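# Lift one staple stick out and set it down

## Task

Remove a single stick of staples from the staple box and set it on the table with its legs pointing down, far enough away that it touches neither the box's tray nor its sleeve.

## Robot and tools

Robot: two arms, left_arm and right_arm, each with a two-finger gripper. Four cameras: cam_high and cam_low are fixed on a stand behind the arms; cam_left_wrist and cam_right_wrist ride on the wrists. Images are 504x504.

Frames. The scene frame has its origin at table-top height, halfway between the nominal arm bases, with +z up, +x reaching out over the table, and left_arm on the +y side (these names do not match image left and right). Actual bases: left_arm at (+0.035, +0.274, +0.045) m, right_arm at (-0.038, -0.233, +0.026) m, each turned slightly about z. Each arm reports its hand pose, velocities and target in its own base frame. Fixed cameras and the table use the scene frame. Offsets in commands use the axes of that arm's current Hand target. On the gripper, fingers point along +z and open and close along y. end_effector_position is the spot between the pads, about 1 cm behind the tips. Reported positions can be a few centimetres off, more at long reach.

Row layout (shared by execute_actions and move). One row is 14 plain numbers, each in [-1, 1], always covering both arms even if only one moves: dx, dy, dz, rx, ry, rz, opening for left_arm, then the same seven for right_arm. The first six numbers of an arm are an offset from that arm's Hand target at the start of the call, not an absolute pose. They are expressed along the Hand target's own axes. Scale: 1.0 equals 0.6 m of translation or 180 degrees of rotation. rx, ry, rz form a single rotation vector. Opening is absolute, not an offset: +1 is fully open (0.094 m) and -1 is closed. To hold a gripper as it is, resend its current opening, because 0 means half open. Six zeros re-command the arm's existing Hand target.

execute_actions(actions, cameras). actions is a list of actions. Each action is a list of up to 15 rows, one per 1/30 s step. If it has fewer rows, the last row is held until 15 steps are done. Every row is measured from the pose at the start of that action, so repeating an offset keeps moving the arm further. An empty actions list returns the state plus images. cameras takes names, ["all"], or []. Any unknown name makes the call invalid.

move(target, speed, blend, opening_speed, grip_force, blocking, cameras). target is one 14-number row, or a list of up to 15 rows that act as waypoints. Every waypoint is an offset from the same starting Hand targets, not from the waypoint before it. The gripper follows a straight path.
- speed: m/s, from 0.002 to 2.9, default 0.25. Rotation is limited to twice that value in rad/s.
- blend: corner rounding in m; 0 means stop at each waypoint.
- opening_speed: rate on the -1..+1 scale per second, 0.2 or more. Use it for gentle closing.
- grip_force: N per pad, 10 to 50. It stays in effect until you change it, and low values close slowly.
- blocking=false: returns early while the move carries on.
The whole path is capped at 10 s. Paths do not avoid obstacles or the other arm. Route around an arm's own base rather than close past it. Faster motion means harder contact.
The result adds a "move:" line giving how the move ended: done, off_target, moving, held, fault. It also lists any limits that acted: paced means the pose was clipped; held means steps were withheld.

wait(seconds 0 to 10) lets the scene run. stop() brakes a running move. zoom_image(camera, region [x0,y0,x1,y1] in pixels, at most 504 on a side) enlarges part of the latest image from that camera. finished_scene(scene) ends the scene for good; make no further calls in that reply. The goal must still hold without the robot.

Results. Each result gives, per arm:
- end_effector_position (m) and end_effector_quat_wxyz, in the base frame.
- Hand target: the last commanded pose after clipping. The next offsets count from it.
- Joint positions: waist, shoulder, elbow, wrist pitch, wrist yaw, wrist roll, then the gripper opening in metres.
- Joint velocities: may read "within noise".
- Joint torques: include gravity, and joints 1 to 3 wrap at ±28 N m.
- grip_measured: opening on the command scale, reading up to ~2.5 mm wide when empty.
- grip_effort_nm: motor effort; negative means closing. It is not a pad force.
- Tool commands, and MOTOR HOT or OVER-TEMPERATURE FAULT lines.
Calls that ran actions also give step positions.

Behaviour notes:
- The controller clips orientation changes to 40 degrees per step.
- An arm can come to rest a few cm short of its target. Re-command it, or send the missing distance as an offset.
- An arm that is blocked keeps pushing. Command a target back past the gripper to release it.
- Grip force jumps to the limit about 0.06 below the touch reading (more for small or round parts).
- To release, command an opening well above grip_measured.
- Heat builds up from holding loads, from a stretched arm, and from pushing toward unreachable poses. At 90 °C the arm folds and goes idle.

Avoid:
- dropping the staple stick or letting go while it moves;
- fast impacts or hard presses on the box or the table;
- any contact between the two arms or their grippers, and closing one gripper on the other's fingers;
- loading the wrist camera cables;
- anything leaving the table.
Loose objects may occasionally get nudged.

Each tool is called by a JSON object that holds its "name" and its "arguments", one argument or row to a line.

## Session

{"name": "execute_actions", "arguments": {
  "actions": []
}}

Scene clock: 0.00 s.
left_arm: end_effector_position=(+0.4206, -0.2857, +0.2396) grip_measured=+1.000 grip_effort_nm=n/a end_effector_quat_wxyz=(+0.301, +0.336, +0.813, -0.368) | right_arm: end_effector_position=(+0.3390, +0.1584, +0.2955) grip_measured=+1.000 grip_effort_nm=n/a end_effector_quat_wxyz=(+0.349, -0.227, +0.885, +0.209)
Joint positions: left_arm=[-0.361 1.893 1.736 -0.665 0.726 0.126 0.094] | right_arm=[0.248 1.375 1.498 -0.933 -0.394 -0.095 0.094]
Joint velocities: within noise
Joint torques (N m): no reading
Heat: left arm: 34 °C; right arm: 37 °C.
Hand target: left_arm +0.4199, -0.2871, +0.2572; +0.319, +0.344, +0.801, -0.372 | right_arm +0.3384, +0.1593, +0.3053; +0.362, -0.230, +0.878, +0.211
Tool commands: left_gripper/opening=+1.0 right_gripper/opening=+1.0
camera_calibration:
cam_left_wrist: T_world_to_cam=[[-0.742725, -0.543882, 0.390579, 0.0652581], [-0.669583, 0.606975, -0.428065, 0.597091], [-0.00425501, -0.57946, -0.81499, 0.121933], [0, 0, 0, 1]] pos_world=[0.448789, -0.256271, 0.32948]
cam_right_wrist: T_world_to_cam=[[0.545998, -0.810315, -0.212782, 0.00808471], [-0.816544, -0.457873, -0.35158, 0.491937], [0.187463, 0.365708, -0.911655, 0.237561], [0, 0, 0, 1]] pos_world=[0.35274, 0.144918, 0.391249]

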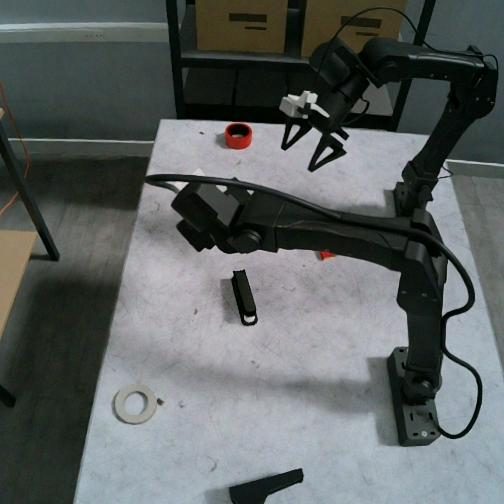

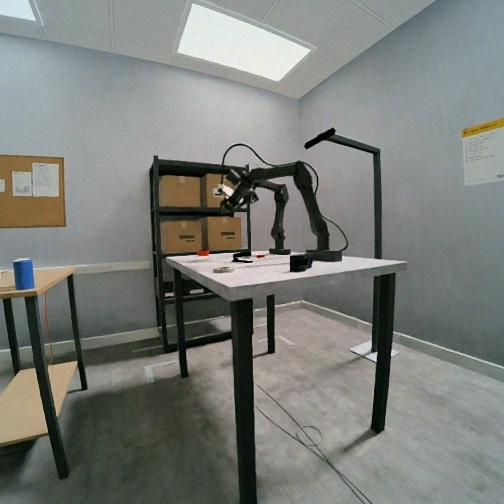

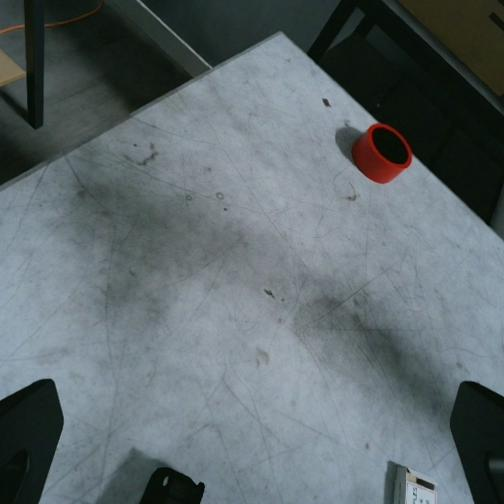

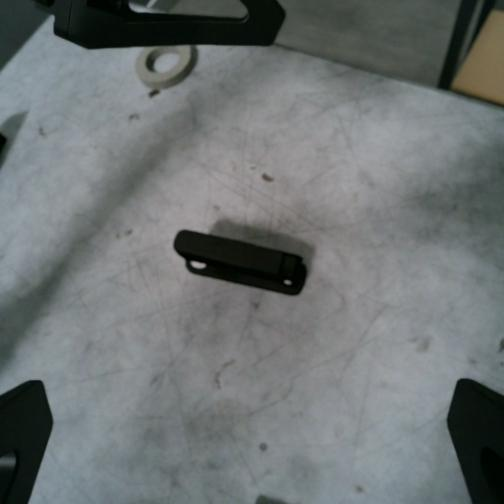

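{"name": "zoom_image", "arguments": {
  "camera": "cam_left_wrist",
  "region": [340, 420, 504, 504]
}}

{"name": "zoom_image", "arguments": {
  "camera": "cam_high",
  "region": [270, 210, 400, 290]
}}

Scaled by 3.073 from the camera's 504x504 image, which has a finer 720x720 frame.

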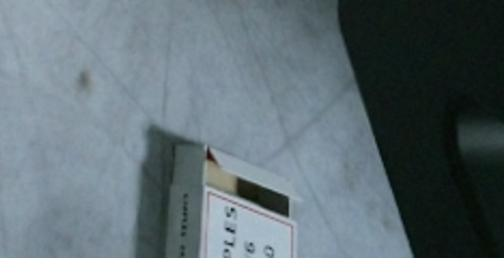

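Scaled by 3.877 from the camera's 504x504 image, which has a finer 720x720 frame.

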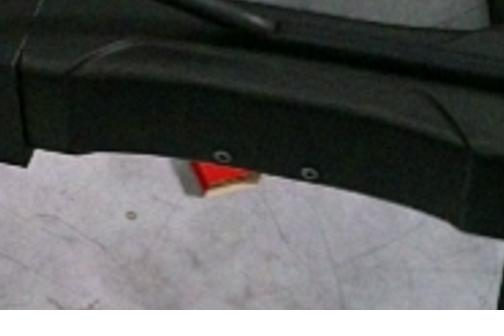

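{"name": "move", "arguments": {
  "target": [
    [0.1572,-0.0841,0.0188,-0.0092,0.0215,0.0402,0.3,0.4074,-0.2214,0.0993,0.2749,0.1386,0.4931,0.3],
    [0.5239,-0.2803,0.0627,-0.0307,0.0716,0.1340,0.3,0.4074,-0.2214,0.0993,0.2749,0.1386,0.4931,0.3]
  ],
  "speed": [0.4,0.3],
  "blend": [0.06,0],
  "cameras": ["all"]
}}

Scene clock: 181.10 s.
left_arm: end_effector_position=(+0.1185, -0.2946, +0.0493) grip_measured=+0.302 grip_effort_nm=-0.10 end_effector_quat_wxyz=(+0.292, +0.533, +0.766, -0.208) | right_arm: end_effector_position=(+0.2954, +0.0263, +0.0646) grip_measured=+0.302 grip_effort_nm=-0.07 end_effector_quat_wxyz=(+0.010, +0.538, +0.843, +0.012)
Joint positions: left_arm=[-1.171 1.247 0.45 -0.041 0.036 0.03 0.061] | right_arm=[0.081 1.669 1.163 -1.035 -0.007 1.217 0.061]
Joint torques (N m): left_arm=[-0.5 -5.04 5.49 1.72 -0.02 -0.1] | right_arm=[-0.57 -5.87 5.09 0.19 0.05 0.13]
Heat: left arm: 41 °C; right arm: 41 °C.
Hand target: left_arm +0.1208, -0.3014, +0.0603; +0.314, +0.527, +0.759, -0.218 | right_arm +0.2900, +0.0231, +0.0603; +0.000, +0.544, +0.839, +0.000
Off the commanded pose: left_arm 0.013 m, 3 deg | right_arm 0.008 m, 2 deg.
move: off_target (left_arm)
camera_calibration:
cam_left_wrist: T_world_to_cam=[[-0.921517, -0.388219, -0.00957615, -0.00284668], [-0.367524, 0.879827, -0.301382, 0.356983], [0.125428, -0.27421, -0.953455, 0.0417013], [0, 0, 0, 1]] pos_world=[0.123346, -0.303754, 0.147321]
cam_right_wrist: T_world_to_cam=[[-0.907534, -0.418935, -0.0295786, 0.283013], [-0.389925, 0.814337, 0.4299, 0.10467], [-0.156013, 0.401682, -0.902392, 0.183369], [0, 0, 0, 1]] pos_world=[0.326265, -0.0403284, 0.128844]

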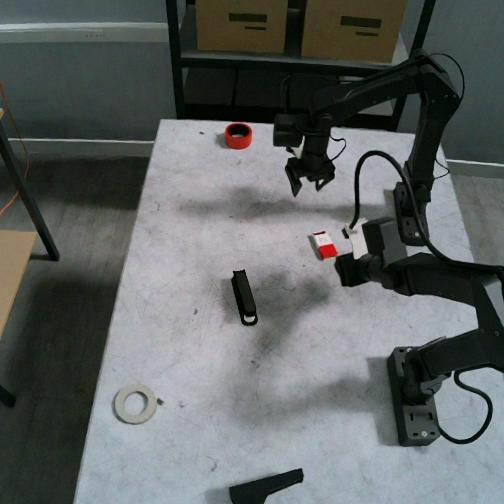

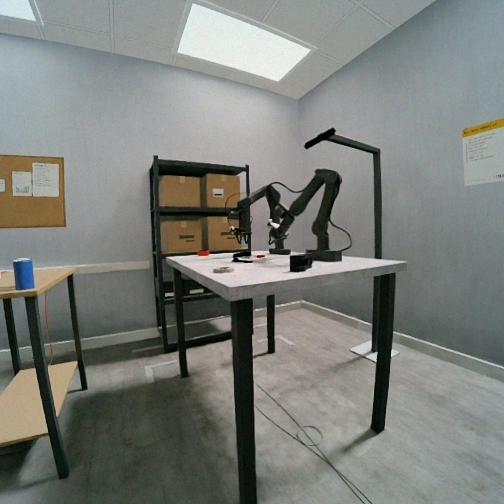

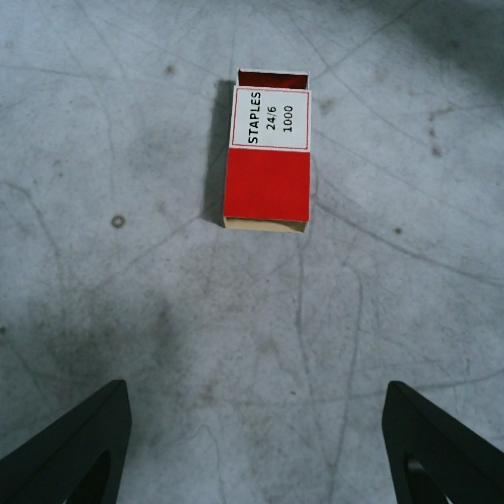

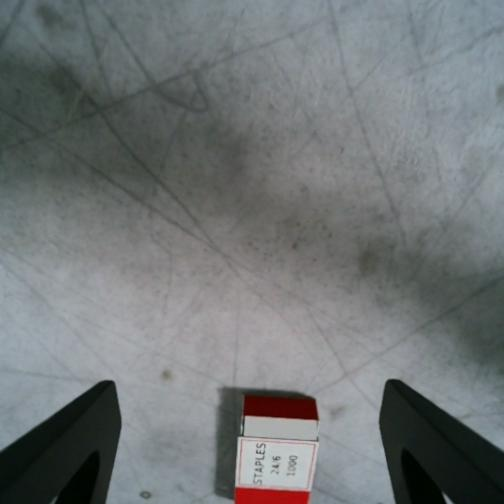

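{"name": "move", "arguments": {
  "target": [0.0028,-0.0013,0.1958,0,0,0,0.3,0.1428,-0.0076,0.1255,0,0,0,0.3],
  "speed": 0.12,
  "cameras": ["cam_left_wrist","cam_right_wrist"]
}}

Scene clock: 247.97 s.
left_arm: end_effector_position=(+0.1460, -0.3665, -0.0295) grip_measured=+0.302 grip_effort_nm=-0.10 end_effector_quat_wxyz=(+0.300, +0.529, +0.765, -0.210) | right_arm: end_effector_position=(+0.2517, +0.1002, -0.0107) grip_measured=+0.302 grip_effort_nm=-0.07 end_effector_quat_wxyz=(-0.001, +0.541, +0.841, +0.005)
Joint positions: left_arm=[-1.184 1.863 0.583 0.46 0.022 0.018 0.061] | right_arm=[0.37 1.721 0.893 -0.737 -0.008 1.514 0.061]
Joint torques (N m): left_arm=[-0.53 -5.86 5.38 1.67 -0.07 -0.07] | right_arm=[0.29 -5.56 4.3 0.38 0.05 0.12]
Heat: left arm: 38 °C; right arm: 38 °C.
Hand target: left_arm +0.1487, -0.3782, -0.0242; +0.314, +0.526, +0.759, -0.218 | right_arm +0.2508, +0.0995, -0.0149; +0.000, +0.544, +0.839, +0.000
Off the commanded pose: left_arm 0.013 m, 2 deg | right_arm 0.004 m, 1 deg.
move: off_target (left_arm)
camera_calibration:
cam_left_wrist: T_world_to_cam=[[-0.919268, -0.393464, -0.0115066, -0.00840559], [-0.369733, 0.873117, -0.31775, 0.403987], [0.13507, -0.287843, -0.948105, -0.0628084], [0, 0, 0, 1]] pos_world=[0.150124, -0.374114, 0.0687212]
cam_right_wrist: T_world_to_cam=[[-0.911276, -0.411744, -0.00654238, 0.272509], [-0.37238, 0.817163, 0.439975, 0.0552258], [-0.175811, 0.403375, -0.897986, 0.0838501], [0, 0, 0, 1]] pos_world=[0.283638, 0.0332525, 0.0527811]
Images, in order (width x height): cam_left_wrist 504x504, cam_right_wrist 504x504.

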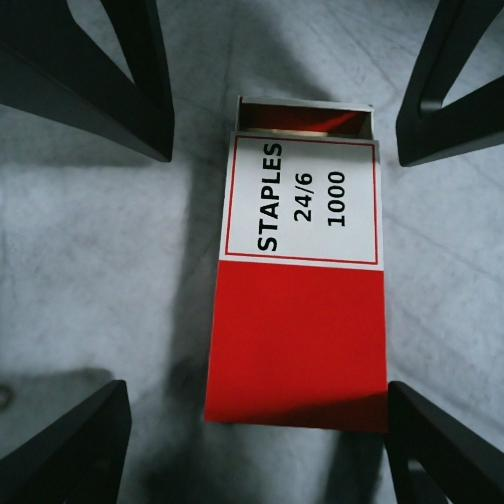

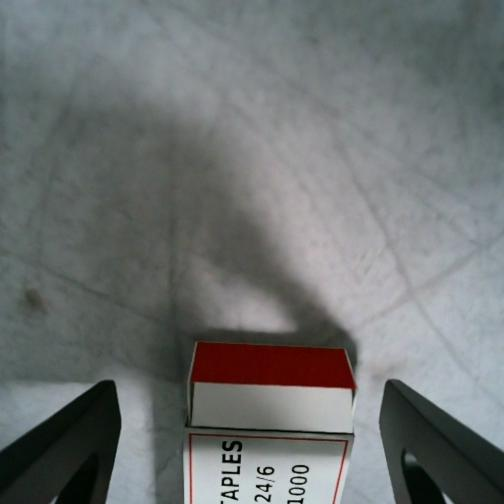

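{"name": "move", "arguments": {
  "target": [-0.0068,-0.0157,0.0068,0,0,0,0.3,-0.0181,-0.0081,0.001,0,0,0,0.3],
  "speed": 0.1,
  "cameras": ["cam_left_wrist","cam_right_wrist"]
}}

Scene clock: 292.67 s.
left_arm: end_effector_position=(+0.1391, -0.3753, -0.0292) grip_measured=+0.302 grip_effort_nm=-0.10 end_effector_quat_wxyz=(+0.302, +0.530, +0.763, -0.211) | right_arm: end_effector_position=(+0.2502, +0.0902, -0.0141) grip_measured=+0.302 grip_effort_nm=-0.07 end_effector_quat_wxyz=(-0.004, +0.546, +0.838, +0.001)
Joint positions: left_arm=[-1.218 1.878 0.603 0.46 0 -0.004 0.061] | right_arm=[0.337 1.721 0.877 -0.731 -0.008 1.492 0.061]
Joint torques (N m): left_arm=[-0.5 -6.02 5.79 1.59 -0.1 -0.1] | right_arm=[-0.55 -6.42 4.08 0.36 0.05 -0.07]
Heat: left arm: 39 °C; right arm: 38 °C.
Hand target: left_arm +0.1418, -0.3870, -0.0240; +0.314, +0.527, +0.759, -0.219 | right_arm +0.2508, +0.0876, -0.0155; +0.000, +0.544, +0.839, +0.000
Off the commanded pose: left_arm 0.013 m, 2 deg | right_arm 0.003 m, 1 deg.
move: off_target (left_arm)
camera_calibration:
cam_left_wrist: T_world_to_cam=[[-0.920546, -0.390429, -0.0126816, -0.0169437], [-0.365862, 0.873091, -0.322269, 0.408577], [0.136895, -0.292024, -0.946563, -0.0659607], [0, 0, 0, 1]] pos_world=[0.142915, -0.382602, 0.0690208]
cam_right_wrist: T_world_to_cam=[[-0.915663, -0.401927, 0.00391185, 0.267372], [-0.359233, 0.822687, 0.440611, 0.0604531], [-0.180312, 0.402046, -0.89769, 0.0858259], [0, 0, 0, 1]] pos_world=[0.282015, 0.0232242, 0.0493629]
Images, in order (width x height): cam_left_wrist 504x504, cam_right_wrist 504x504.

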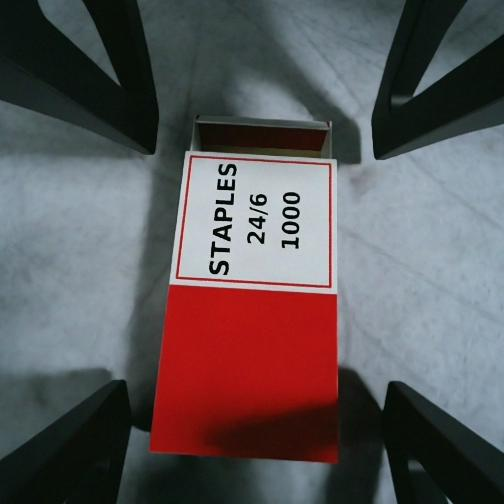

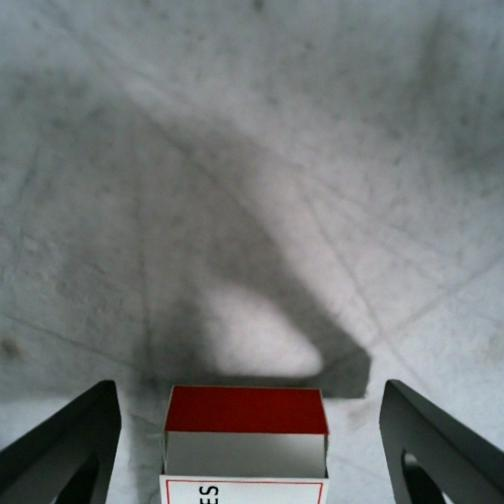

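{"name": "move", "arguments": {
  "target": [0,0,0,0,0,0,-0.28,0,0,0,0,0,0,-0.29],
  "grip_force": [13,30],
  "cameras": ["cam_left_wrist","cam_right_wrist"]
}}

Scene clock: 310.20 s.
left_arm: end_effector_position=(+0.1396, -0.3751, -0.0292) grip_measured=-0.181 grip_effort_nm=-0.32 end_effector_quat_wxyz=(+0.303, +0.530, +0.764, -0.210) | right_arm: end_effector_position=(+0.2503, +0.0903, -0.0141) grip_measured=-0.256 grip_effort_nm=-0.63 end_effector_quat_wxyz=(-0.004, +0.543, +0.839, +0.001)
Joint positions: left_arm=[-1.218 1.878 0.603 0.46 -0.003 -0.004 0.038] | right_arm=[0.337 1.721 0.877 -0.73 -0.008 1.486 0.035]
Joint torques (N m): left_arm=[-0.47 -5.98 5.74 1.64 -0.08 -0.06] | right_arm=[-0.57 -6.41 4.08 0.37 0.05 -0.01]
Heat: left arm: 38 °C; right arm: 38 °C.
Hand target: left_arm +0.1418, -0.3870, -0.0240; +0.314, +0.527, +0.759, -0.219 | right_arm +0.2508, +0.0876, -0.0155; +0.000, +0.544, +0.839, +0.000
Off the commanded pose: left_arm 0.013 m, 2 deg | right_arm 0.003 m, 0 deg.
grip_force (N): 13, 30
move: off_target (left_arm)
camera_calibration:
cam_left_wrist: T_world_to_cam=[[-0.919692, -0.392379, -0.0143326, -0.0173873], [-0.367222, 0.872501, -0.32232, 0.408573], [0.138977, -0.291172, -0.946522, -0.0659483], [0, 0, 0, 1]] pos_world=[0.143211, -0.382505, 0.0690203]
cam_right_wrist: T_world_to_cam=[[-0.913336, -0.407192, 0.00355454, 0.267408], [-0.364106, 0.820539, 0.440616, 0.0618864], [-0.182332, 0.401136, -0.897689, 0.0864242], [0, 0, 0, 1]] pos_world=[0.282524, 0.0234382, 0.0493634]
Images, in order (width x height): cam_left_wrist 504x504, cam_right_wrist 504x504.

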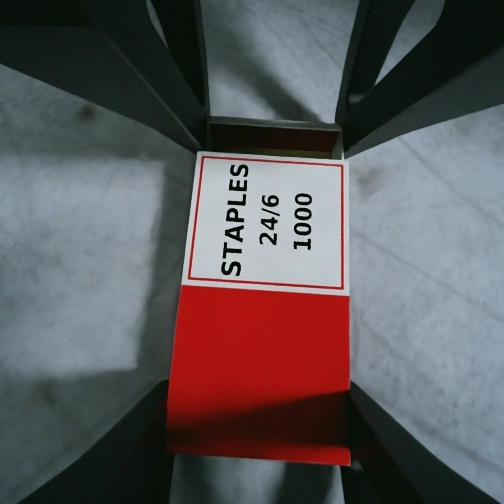

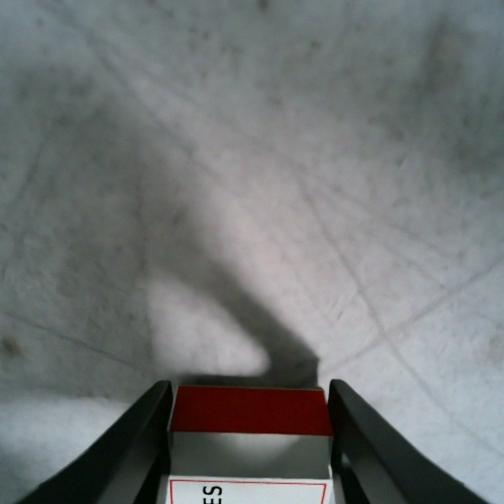

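{"name": "move", "arguments": {
  "target": [0.059,0,-0.059,0,0,0,-0.28,-0.05,0,0,0,0,0,-0.29],
  "speed": 0.03,
  "cameras": ["cam_left_wrist","cam_right_wrist"]
}}

Scene clock: 322.13 s.
left_arm: end_effector_position=(+0.1294, -0.3436, -0.0276) grip_measured=-0.185 grip_effort_nm=-0.35 end_effector_quat_wxyz=(+0.316, +0.525, +0.760, -0.216) | right_arm: end_effector_position=(+0.2555, +0.0752, -0.0137) grip_measured=-0.256 grip_effort_nm=-0.63 end_effector_quat_wxyz=(-0.025, +0.541, +0.840, +0.021)
Joint positions: left_arm=[-1.218 1.795 0.44 0.571 -0.01 -0.004 0.038] | right_arm=[0.238 1.721 0.877 -0.73 -0.066 1.383 0.035]
Joint torques (N m): left_arm=[-0.69 -8.95 2.41 1.31 0 -0.1] | right_arm=[-1.62 -5.52 5.46 0.32 0.55 -0.1]
Heat: left arm: 38 °C; right arm: 38 °C.
Hand target: left_arm +0.1243, -0.3401, -0.0241; +0.314, +0.526, +0.759, -0.218 | right_arm +0.2630, +0.0602, -0.0156; +0.000, +0.544, +0.839, +0.000
Off the commanded pose: left_arm 0.007 m, 0 deg | right_arm 0.017 m, 4 deg.
grip_force (N): 13, 30
move: off_target (right_arm)
camera_calibration:
cam_left_wrist: T_world_to_cam=[[-0.917341, -0.397714, -0.0175812, -0.016647], [-0.366634, 0.861214, -0.351981, 0.373064], [0.155129, -0.31644, -0.935842, -0.0642215], [0, 0, 0, 1]] pos_world=[0.13147, -0.348231, 0.0709174]
cam_right_wrist: T_world_to_cam=[[-0.911742, -0.410684, -0.00801902, 0.265742], [-0.36132, 0.792559, 0.491221, 0.0781298], [-0.195381, 0.450764, -0.870998, 0.0936772], [0, 0, 0, 1]] pos_world=[0.288821, 0.00498744, 0.0453447]
Images, in order (width x height): cam_left_wrist 504x504, cam_right_wrist 504x504.

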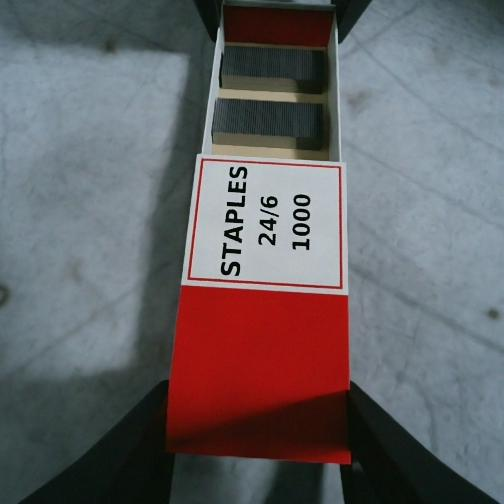

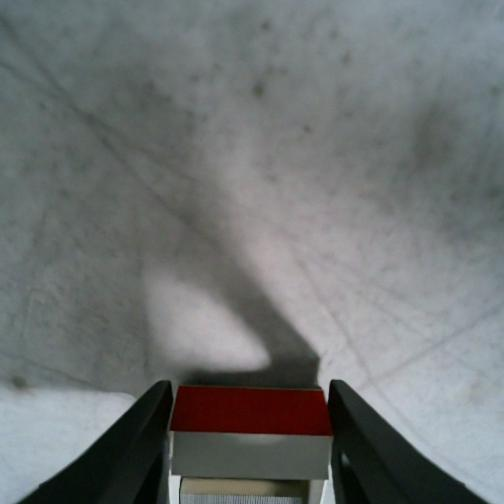

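{"name": "move", "arguments": {
  "target": [0.0295,0,-0.0295,0,0,0,-0.28,-0.0667,0,0,0,0,0,-0.29],
  "speed": 0.03,
  "cameras": ["cam_left_wrist","cam_right_wrist"]
}}

Scene clock: 332.57 s.
left_arm: end_effector_position=(+0.1180, -0.3153, -0.0307) grip_measured=-0.196 grip_effort_nm=-0.35 end_effector_quat_wxyz=(+0.307, +0.528, +0.763, -0.211) | right_arm: end_effector_position=(+0.2738, +0.0291, -0.0145) grip_measured=-0.256 grip_effort_nm=-0.63 end_effector_quat_wxyz=(-0.006, +0.545, +0.838, +0.009)
Joint positions: left_arm=[-1.221 1.717 0.334 0.576 -0.01 -0.007 0.038] | right_arm=[0.088 1.75 0.911 -0.73 -0.021 1.241 0.035]
Joint torques (N m): left_arm=[-0.66 -7.61 2.77 1.49 -0.02 -0.07] | right_arm=[-0.76 -5.23 6.37 0.28 0.17 -0.09]
Heat: left arm: 39 °C; right arm: 38 °C.
Hand target: left_arm +0.1156, -0.3167, -0.0240; +0.314, +0.526, +0.759, -0.218 | right_arm +0.2794, +0.0237, -0.0155; +0.000, +0.544, +0.839, +0.000
Off the commanded pose: left_arm 0.007 m, 1 deg | right_arm 0.008 m, 1 deg.
grip_force (N): 13, 30
move: done
camera_calibration:
cam_left_wrist: T_world_to_cam=[[-0.917904, -0.396428, -0.0172446, -0.0153756], [-0.368874, 0.868505, -0.331106, 0.346613], [0.146237, -0.297562, -0.943436, -0.0495862], [0, 0, 0, 1]] pos_world=[0.120994, -0.321886, 0.0677191]
cam_right_wrist: T_world_to_cam=[[-0.915029, -0.40333, -0.00687143, 0.264216], [-0.362733, 0.815235, 0.45146, 0.120811], [-0.176486, 0.415592, -0.892265, 0.112945], [0, 0, 0, 1]] pos_world=[0.30552, -0.0388621, 0.0480507]
Images, in order (width x height): cam_left_wrist 504x504, cam_right_wrist 504x504.

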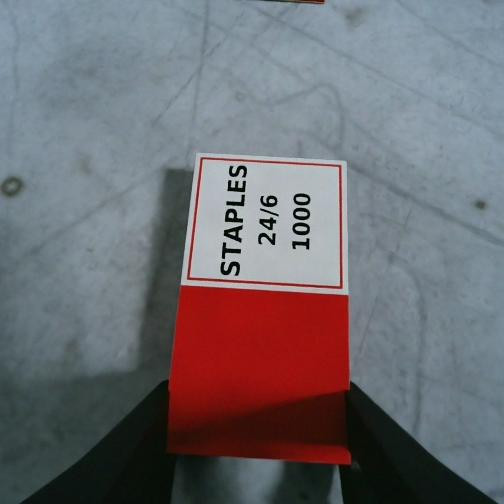

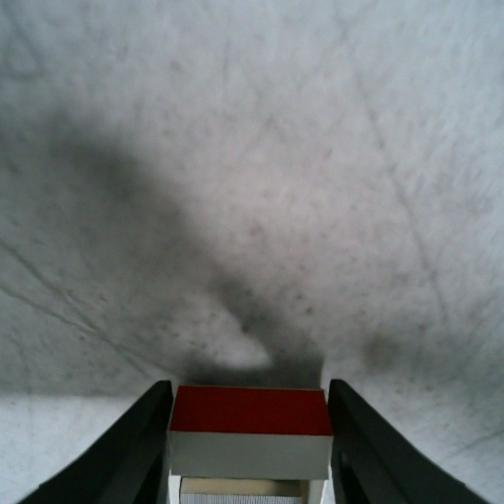

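{"name": "move", "arguments": {
  "target": [
    [0,0,0,0,0,0,0.2,0,0,0,0,0,0,0.2],
    [0,0,-0.083,0,0,0,0.2,0,0,-0.0833,0,0,0,0.2],
    [0,0,-0.2,0,0,0,0.2,0.0669,-0.0055,-0.1092,0,0,-0.5056,-0.5]
  ],
  "speed": [0.1,0.08,0.35],
  "blend": [0,0.01,0],
  "grip_force": 50,
  "cameras": ["all"]
}}

Scene clock: 364.83 s.
left_arm: end_effector_position=(+0.0830, -0.2273, +0.0443) grip_measured=+0.198 grip_effort_nm=0.10 end_effector_quat_wxyz=(+0.293, +0.533, +0.767, -0.204) | right_arm: end_effector_position=(+0.2558, +0.0578, +0.0380) grip_measured=-0.498 grip_effort_nm=-0.07 end_effector_quat_wxyz=(-0.019, -0.210, +0.977, +0.003)
Joint positions: left_arm=[-1.233 0.788 0.247 -0.298 -0.011 -0.013 0.056] | right_arm=[0.214 1.638 1.018 -0.988 -0.006 -0.21 0.024]
Joint torques (N m): left_arm=[-0.55 -1.62 7.88 1.49 -0.1 -0.1] | right_arm=[0.46 -8.9 6.19 0.12 0.04 -0.09]
Heat: left arm: 39 °C; right arm: 38 °C.
Hand target: left_arm +0.0859, -0.2371, +0.0607; +0.314, +0.527, +0.759, -0.218 | right_arm +0.2600, +0.0590, +0.0500; +0.000, -0.217, +0.976, +0.000
Off the commanded pose: left_arm 0.019 m, 3 deg | right_arm 0.013 m, 2 deg.
move: off_target (left_arm, right_arm); target 3's new opening was sent with right_arm's hand 0.013 m and 2 deg from that target
camera_calibration:
cam_left_wrist: T_world_to_cam=[[-0.920772, -0.389797, -0.0153843, -0.00963323], [-0.367694, 0.880383, -0.299543, 0.283312], [0.130305, -0.270154, -0.953959, 0.0603841], [0, 0, 0, 1]] pos_world=[0.0874338, -0.236865, 0.14232]
cam_right_wrist: T_world_to_cam=[[0.408623, -0.912602, -0.0135523, -0.0492381], [-0.805055, -0.367385, 0.465741, 0.24813], [-0.430016, -0.179402, -0.884817, 0.243615], [0, 0, 0, 1]] pos_world=[0.324636, 0.0899294, 0.0993226]

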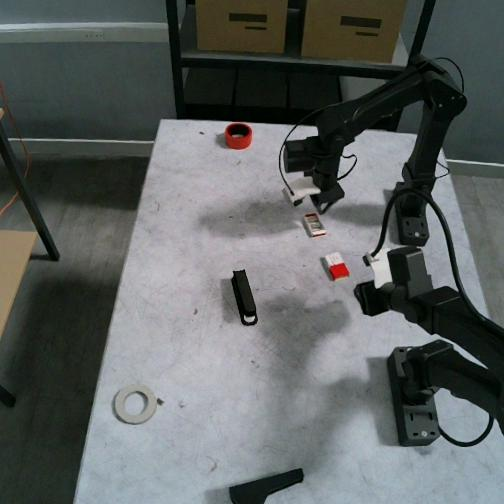

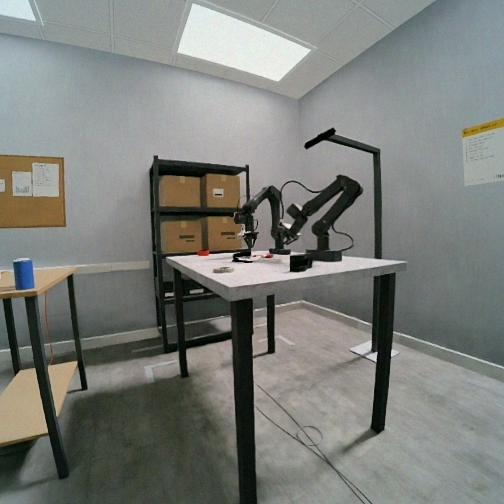

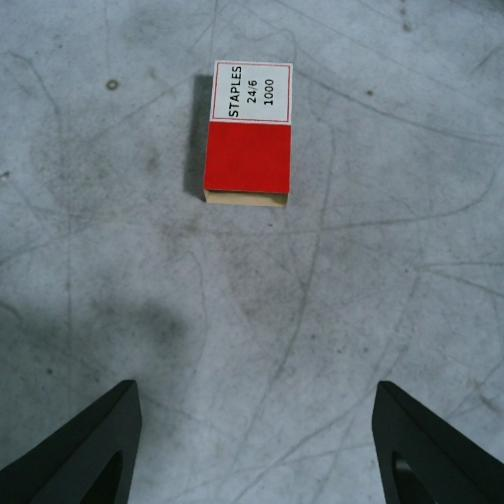

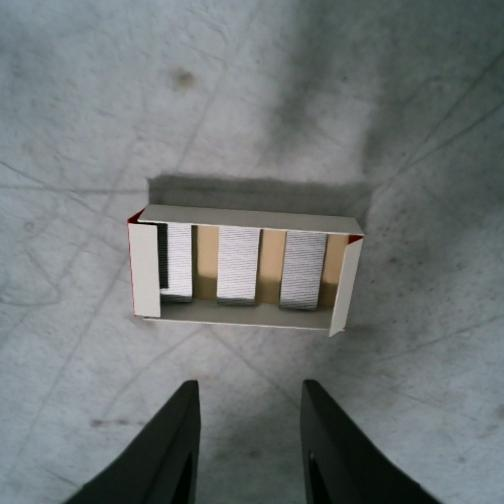

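{"name": "zoom_image", "arguments": {
  "camera": "cam_right_wrist",
  "region": [115, 190, 375, 345]
}}

Scaled by 1.938 from the camera's 504x504 image, which has a finer 720x720 frame.

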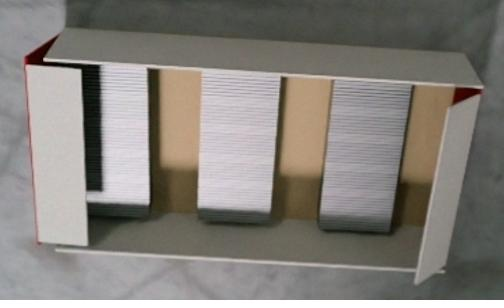

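{"name": "move", "arguments": {
  "target": [0,0,0,0,0,0,0.2,-0.0105,0.0107,0.0833,0,0,0.0167,-0.65],
  "speed": 0.12,
  "cameras": ["cam_right_wrist"]
}}

{"name": "zoom_image", "arguments": {
  "camera": "cam_right_wrist",
  "region": [90, 200, 400, 450]
}}

Scene clock: 446.80 s.
left_arm: end_effector_position=(+0.0830, -0.2273, +0.0443) grip_measured=+0.198 grip_effort_nm=0.10 end_effector_quat_wxyz=(+0.293, +0.533, +0.767, -0.204) | right_arm: end_effector_position=(+0.2614, +0.0663, +0.0032) grip_measured=-0.648 grip_effort_nm=-0.07 end_effector_quat_wxyz=(-0.002, -0.193, +0.981, +0.003)
Joint positions: left_arm=[-1.233 0.788 0.247 -0.298 -0.011 -0.013 0.056] | right_arm=[0.24 1.696 0.929 -0.808 -0.006 -0.147 0.017]
Joint torques (N m): left_arm=[-0.55 -1.62 7.86 1.51 -0.1 -0.09] | right_arm=[0.62 -5.68 4.62 0.44 0.03 0.11]
Heat: left arm: 38 °C; right arm: 38 °C.
Hand target: left_arm +0.0859, -0.2371, +0.0607; +0.314, +0.527, +0.759, -0.218 | right_arm +0.2629, +0.0674, +0.0000; +0.000, -0.191, +0.982, +0.000
Off the commanded pose: left_arm 0.019 m, 3 deg | right_arm 0.004 m, 0 deg.
move: off_target (left_arm)
camera_calibration:
cam_right_wrist: T_world_to_cam=[[0.376009, -0.926595, -0.00633316, -0.0348134], [-0.832652, -0.34087, 0.43646, 0.277486], [-0.40658, -0.158839, -0.899701, 0.209316], [0, 0, 0, 1]] pos_world=[0.329243, 0.0955764, 0.0669902]
Images, in order (width x height): cam_right_wrist 504x504.

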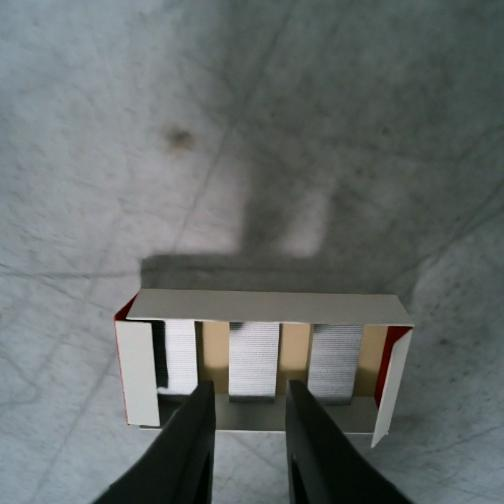

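Scaled by 1.626 from the camera's 504x504 image, which has a finer 720x720 frame.

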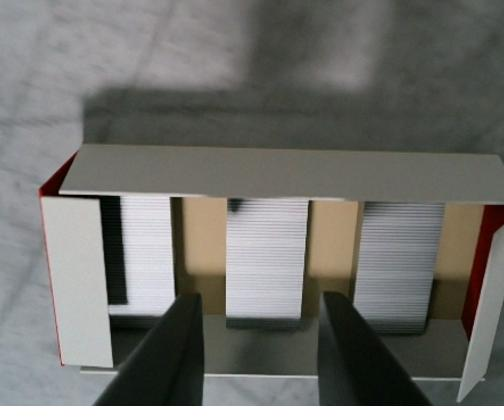

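{"name": "move", "arguments": {
  "target": [0,0,0,0,0,0,0.2,0,-0.0006,0.0262,0,0,0,-0.67],
  "speed": 0.04,
  "grip_force": [50,20],
  "cameras": ["cam_right_wrist"]
}}

{"name": "zoom_image", "arguments": {
  "camera": "cam_right_wrist",
  "region": [90, 250, 400, 500]
}}

Scene clock: 464.23 s.
left_arm: end_effector_position=(+0.0830, -0.2273, +0.0443) grip_measured=+0.198 grip_effort_nm=0.10 end_effector_quat_wxyz=(+0.293, +0.533, +0.767, -0.204) | right_arm: end_effector_position=(+0.2630, +0.0667, -0.0111) grip_measured=-0.668 grip_effort_nm=-0.07 end_effector_quat_wxyz=(+0.001, -0.193, +0.981, +0.003)
Joint positions: left_arm=[-1.233 0.788 0.247 -0.298 -0.011 -0.013 0.056] | right_arm=[0.24 1.728 0.899 -0.741 -0.006 -0.147 0.016]
Joint torques (N m): left_arm=[-0.53 -1.58 7.79 1.51 -0.08 -0.1] | right_arm=[0.49 -5.57 4.26 0.44 0.04 0.11]
Heat: left arm: 39 °C; right arm: 38 °C.
Hand target: left_arm +0.0859, -0.2371, +0.0607; +0.314, +0.527, +0.759, -0.218 | right_arm +0.2631, +0.0671, -0.0157; +0.000, -0.191, +0.982, +0.000
Off the commanded pose: left_arm 0.019 m, 3 deg | right_arm 0.005 m, 0 deg.
grip_force (N): 50, 20
move: off_target (left_arm)
camera_calibration:
cam_right_wrist: T_world_to_cam=[[0.376075, -0.926573, -0.00550579, -0.0351432], [-0.835019, -0.341479, 0.431434, 0.285759], [-0.401635, -0.157654, -0.902128, 0.19574], [0, 0, 0, 1]] pos_world=[0.330447, 0.0958773, 0.0531024]
Images, in order (width x height): cam_right_wrist 504x504.

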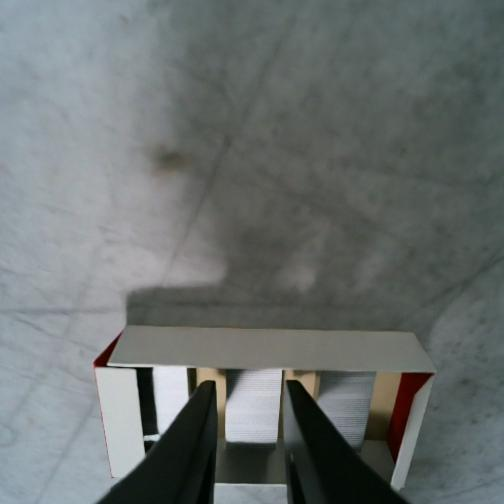

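Scaled by 1.626 from the camera's 504x504 image, which has a finer 720x720 frame.

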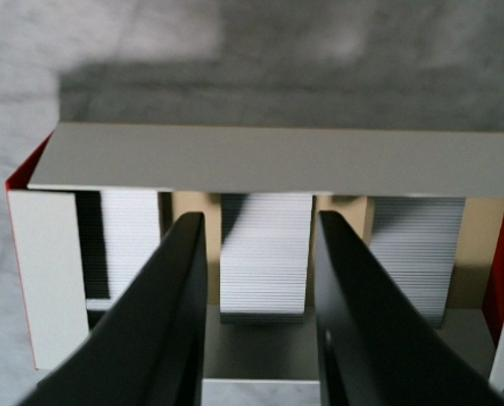

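{"name": "move", "arguments": {
  "target": [0,0,0,0,0,0,0.2,0,0,0,0,0,0,-0.82],
  "opening_speed": 0.3,
  "cameras": ["cam_right_wrist"]
}}

Scene clock: 475.20 s.
left_arm: end_effector_position=(+0.0830, -0.2273, +0.0443) grip_measured=+0.198 grip_effort_nm=0.10 end_effector_quat_wxyz=(+0.293, +0.533, +0.767, -0.204) | right_arm: end_effector_position=(+0.2631, +0.0667, -0.0111) grip_measured=-0.818 grip_effort_nm=-0.07 end_effector_quat_wxyz=(+0.001, -0.193, +0.981, +0.003)
Joint positions: left_arm=[-1.233 0.788 0.247 -0.298 -0.011 -0.013 0.056] | right_arm=[0.24 1.728 0.899 -0.74 -0.006 -0.147 0.009]
Joint torques (N m): left_arm=[-0.47 -1.61 7.86 1.52 -0.08 -0.1] | right_arm=[0.5 -5.56 4.25 0.44 0.04 0.11]
Heat: left arm: 39 °C; right arm: 38 °C.
Hand target: left_arm +0.0859, -0.2371, +0.0607; +0.314, +0.527, +0.759, -0.218 | right_arm +0.2632, +0.0671, -0.0157; +0.000, -0.191, +0.982, +0.000
Off the commanded pose: left_arm 0.019 m, 3 deg | right_arm 0.005 m, 0 deg.
grip_force (N): 50, 20
move: off_target (left_arm)
camera_calibration:
cam_right_wrist: T_world_to_cam=[[0.376093, -0.926566, -0.0054266, -0.0352289], [-0.835356, -0.341593, 0.430691, 0.286088], [-0.400917, -0.157446, -0.902483, 0.195583], [0, 0, 0, 1]] pos_world=[0.330647, 0.0958775, 0.0531043]
Images, in order (width x height): cam_right_wrist 504x504.

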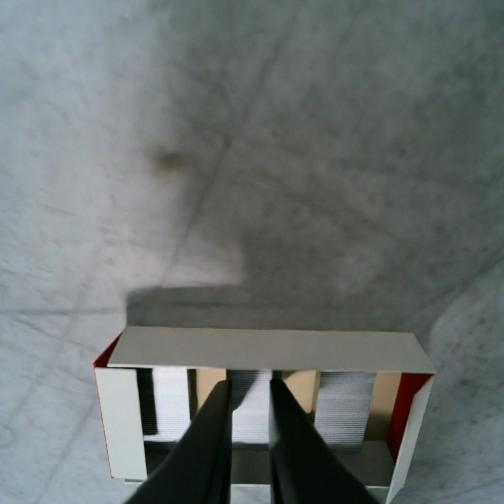

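{"name": "move", "arguments": {
  "target": [
    [0,0,0,0,0,0,0.2,0,0,0,0,0,0,-0.665],
    [0,0,0,0,0,0,0.2,0.0012,0,0.0078,0,0,0,-0.82]
  ],
  "speed": 0.03,
  "opening_speed": 0.3,
  "cameras": ["cam_right_wrist"]
}}

{"name": "zoom_image", "arguments": {
  "camera": "cam_right_wrist",
  "region": [90, 250, 400, 500]
}}

Scene clock: 497.87 s.
left_arm: end_effector_position=(+0.0830, -0.2273, +0.0443) grip_measured=+0.198 grip_effort_nm=0.10 end_effector_quat_wxyz=(+0.293, +0.533, +0.767, -0.204) | right_arm: end_effector_position=(+0.2627, +0.0666, -0.0156) grip_measured=-0.745 grip_effort_nm=-0.44 end_effector_quat_wxyz=(+0.001, -0.193, +0.981, +0.003)
Joint positions: left_arm=[-1.233 0.788 0.247 -0.298 -0.011 -0.013 0.056] | right_arm=[0.24 1.736 0.888 -0.72 -0.006 -0.147 0.012]
Joint torques (N m): left_arm=[-0.59 -1.62 7.9 1.49 -0.09 -0.09] | right_arm=[0.47 -5.55 4.16 0.45 0.04 0.11]
Heat: left arm: 39 °C; right arm: 38 °C.
Hand target: left_arm +0.0859, -0.2371, +0.0607; +0.314, +0.527, +0.759, -0.218 | right_arm +0.2624, +0.0669, -0.0204; +0.000, -0.191, +0.982, +0.000
Off the commanded pose: left_arm 0.019 m, 3 deg | right_arm 0.005 m, 0 deg.
grip_force (N): 50, 20
move: off_target (left_arm)
camera_calibration:
cam_right_wrist: T_world_to_cam=[[0.376031, -0.926592, -0.00530925, -0.0351407], [-0.835712, -0.341614, 0.429984, 0.287684], [-0.400233, -0.15725, -0.902821, 0.19117], [0, 0, 0, 1]] pos_world=[0.330148, 0.0957775, 0.048706]
Images, in order (width x height): cam_right_wrist 504x504.

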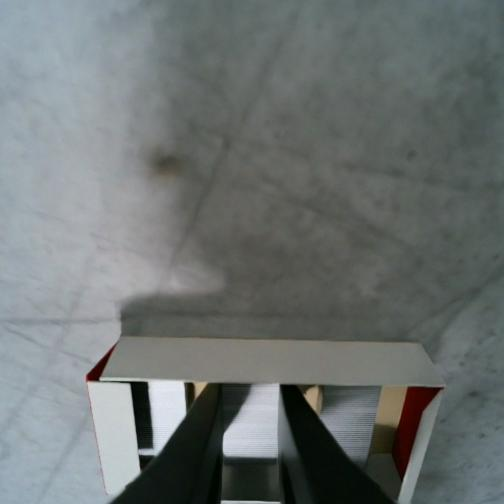

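Scaled by 1.626 from the camera's 504x504 image, which has a finer 720x720 frame.

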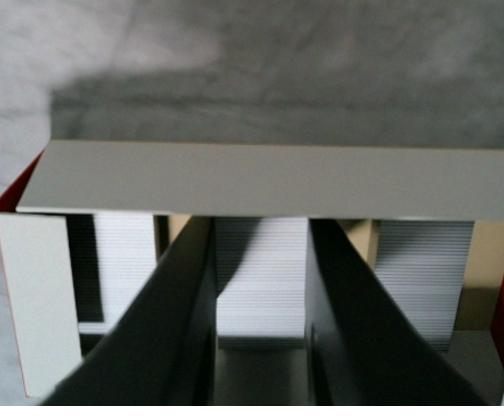

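{"name": "move", "arguments": {
  "target": [
    [0,0,0,0,0,0,0.2,0,0,-0.1,0,0,0,-0.82],
    [0,0,0,0,0,0,0.2,-0.1708,-0.1893,-0.084,0,0,0,-0.82]
  ],
  "speed": [0.1,0.2],
  "blend": [0.015,0],
  "cameras": ["cam_high","cam_right_wrist"]
}}

{"name": "zoom_image", "arguments": {
  "camera": "cam_right_wrist",
  "region": [130, 280, 380, 480]
}}

Scene clock: 521.73 s.
left_arm: end_effector_position=(+0.0830, -0.2273, +0.0443) grip_measured=+0.198 grip_effort_nm=0.10 end_effector_quat_wxyz=(+0.293, +0.533, +0.767, -0.204) | right_arm: end_effector_position=(+0.3956, +0.0011, +0.0302) grip_measured=-0.745 grip_effort_nm=-0.44 end_effector_quat_wxyz=(+0.002, -0.187, +0.982, +0.002)
Joint positions: left_arm=[-1.233 0.788 0.247 -0.298 -0.011 -0.013 0.056] | right_arm=[-0.002 2.094 1.587 -1.061 -0.005 -0.378 0.012]
Joint torques (N m): left_arm=[-0.53 -1.62 7.84 1.53 -0.1 -0.11] | right_arm=[-0.12 -8.91 7.77 0.18 0.02 -0.1]
Heat: left arm: 39 °C; right arm: 38 °C.
Hand target: left_arm +0.0859, -0.2371, +0.0607; +0.314, +0.527, +0.759, -0.218 | right_arm +0.4001, +0.0000, +0.0298; +0.000, -0.191, +0.982, +0.000
Off the commanded pose: left_arm 0.019 m, 3 deg | right_arm 0.005 m, 1 deg.
grip_force (N): 50, 20
move: off_target (left_arm)
camera_calibration:
cam_right_wrist: T_world_to_cam=[[0.365412, -0.930841, -0.00299009, -0.141397], [-0.84006, -0.331155, 0.429693, 0.35835], [-0.400966, -0.154503, -0.90297, 0.275763], [0, 0, 0, 1]] pos_world=[0.463275, 0.0296572, 0.0946031]
Images, in order (width x height): cam_high 504x504, cam_right_wrist 504x504.

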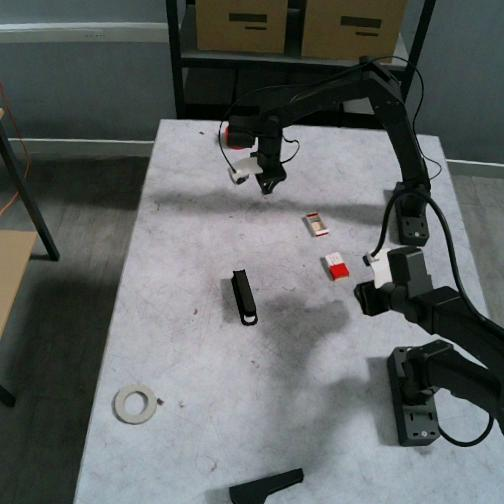

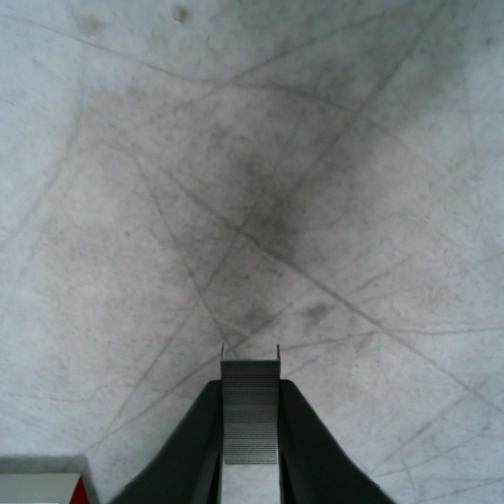

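Scaled by 2.016 from the camera's 504x504 image, which has a finer 720x720 frame.

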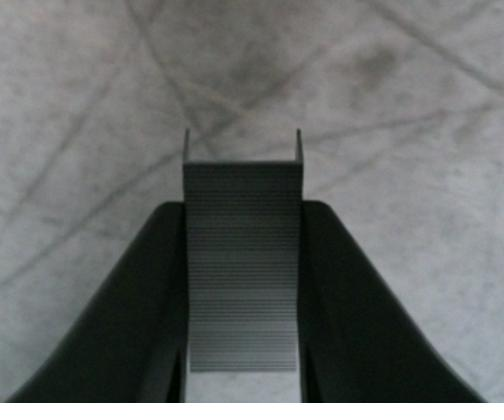

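{"name": "move", "arguments": {
  "target": [
    [0,0,0,0,0,0,0.2,-0.0165,-0.0391,0,0,0,0,-0.82],
    [0,0,0,0,0,0,0.2,-0.0165,-0.0391,0.0838,0,0,0,-0.82]
  ],
  "speed": [0.1,0.04],
  "blend": [0.01,0],
  "cameras": ["cam_right_wrist"]
}}

{"name": "zoom_image", "arguments": {
  "camera": "cam_right_wrist",
  "region": [130, 280, 380, 480]
}}

Scene clock: 533.57 s.
left_arm: end_effector_position=(+0.0830, -0.2273, +0.0443) grip_measured=+0.198 grip_effort_nm=0.10 end_effector_quat_wxyz=(+0.293, +0.533, +0.767, -0.204) | right_arm: end_effector_position=(+0.4183, -0.0172, -0.0112) grip_measured=-0.745 grip_effort_nm=-0.44 end_effector_quat_wxyz=(+0.004, -0.187, +0.982, +0.001)
Joint positions: left_arm=[-1.233 0.788 0.247 -0.298 -0.011 -0.013 0.056] | right_arm=[-0.045 2.225 1.626 -0.964 -0.004 -0.421 0.012]
Joint torques (N m): left_arm=[-0.49 -1.57 7.88 1.51 -0.11 -0.08] | right_arm=[-0.09 -9.78 4.79 0.45 0.02 -0.08]
Heat: left arm: 39 °C; right arm: 39 °C.
Hand target: left_arm +0.0859, -0.2371, +0.0607; +0.314, +0.527, +0.759, -0.218 | right_arm +0.4180, -0.0179, -0.0205; +0.000, -0.191, +0.982, +0.000
Off the commanded pose: left_arm 0.019 m, 3 deg | right_arm 0.009 m, 1 deg.
grip_force (N): 50, 20
move: off_target (left_arm)
camera_calibration:
cam_right_wrist: T_world_to_cam=[[0.365451, -0.93083, 0.000423879, -0.166851], [-0.842383, -0.330532, 0.425605, 0.390141], [-0.396026, -0.155895, -0.904909, 0.242548], [0, 0, 0, 1]] pos_world=[0.485679, 0.0114564, 0.0535087]
Images, in order (width x height): cam_right_wrist 504x504.

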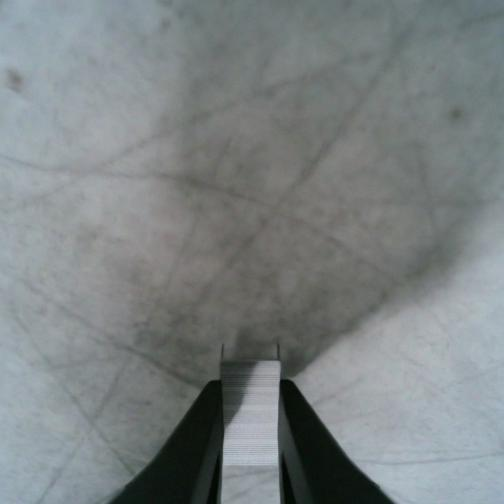

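Scaled by 2.016 from the camera's 504x504 image, which has a finer 720x720 frame.

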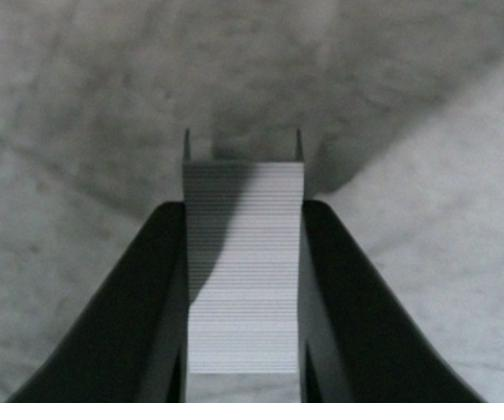

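{"name": "move", "arguments": {
  "target": [0,0,0,0,0,0,0.2,0,0,0.0117,0,0,0,-0.82],
  "speed": 0.03,
  "cameras": ["cam_right_wrist"]
}}

{"name": "zoom_image", "arguments": {
  "camera": "cam_right_wrist",
  "region": [130, 280, 380, 480]
}}

Scene clock: 540.03 s.
left_arm: end_effector_position=(+0.0830, -0.2273, +0.0443) grip_measured=+0.198 grip_effort_nm=0.10 end_effector_quat_wxyz=(+0.293, +0.533, +0.767, -0.204) | right_arm: end_effector_position=(+0.4190, -0.0172, -0.0156) grip_measured=-0.745 grip_effort_nm=-0.44 end_effector_quat_wxyz=(+0.006, -0.187, +0.982, +0.000)
Joint positions: left_arm=[-1.233 0.788 0.247 -0.298 -0.011 -0.013 0.056] | right_arm=[-0.045 2.231 1.616 -0.944 -0.004 -0.422 0.012]
Joint torques (N m): left_arm=[-0.51 -1.61 7.82 1.52 -0.08 -0.11] | right_arm=[-0.06 -9.46 4.57 0.49 0.02 -0.09]
Heat: left arm: 39 °C; right arm: 39 °C.
Hand target: left_arm +0.0859, -0.2371, +0.0607; +0.314, +0.527, +0.759, -0.218 | right_arm +0.4180, -0.0179, -0.0274; +0.000, -0.191, +0.981, +0.000
Off the commanded pose: left_arm 0.019 m, 3 deg | right_arm 0.012 m, 1 deg.
grip_force (N): 50, 20
move: off_target (left_arm, right_arm)
camera_calibration:
cam_right_wrist: T_world_to_cam=[[0.365757, -0.930708, 0.00198121, -0.167222], [-0.843875, -0.330733, 0.422481, 0.393146], [-0.392552, -0.156197, -0.90637, 0.237298], [0, 0, 0, 1]] pos_world=[0.48608, 0.0114568, 0.0493146]
Images, in order (width x height): cam_right_wrist 504x504.

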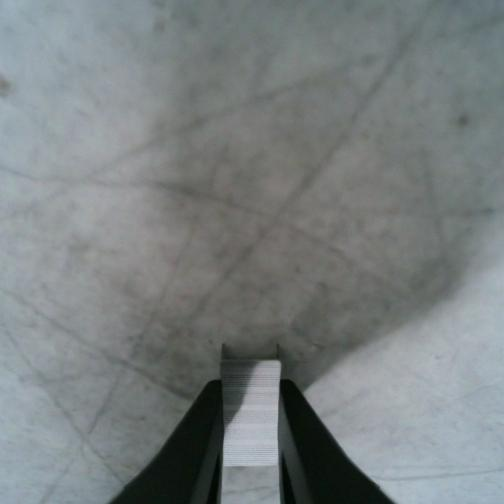

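Scaled by 2.016 from the camera's 504x504 image, which has a finer 720x720 frame.

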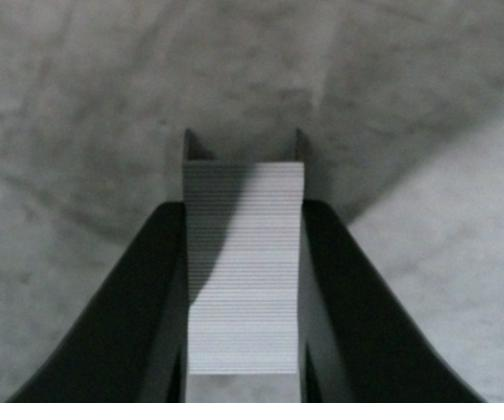

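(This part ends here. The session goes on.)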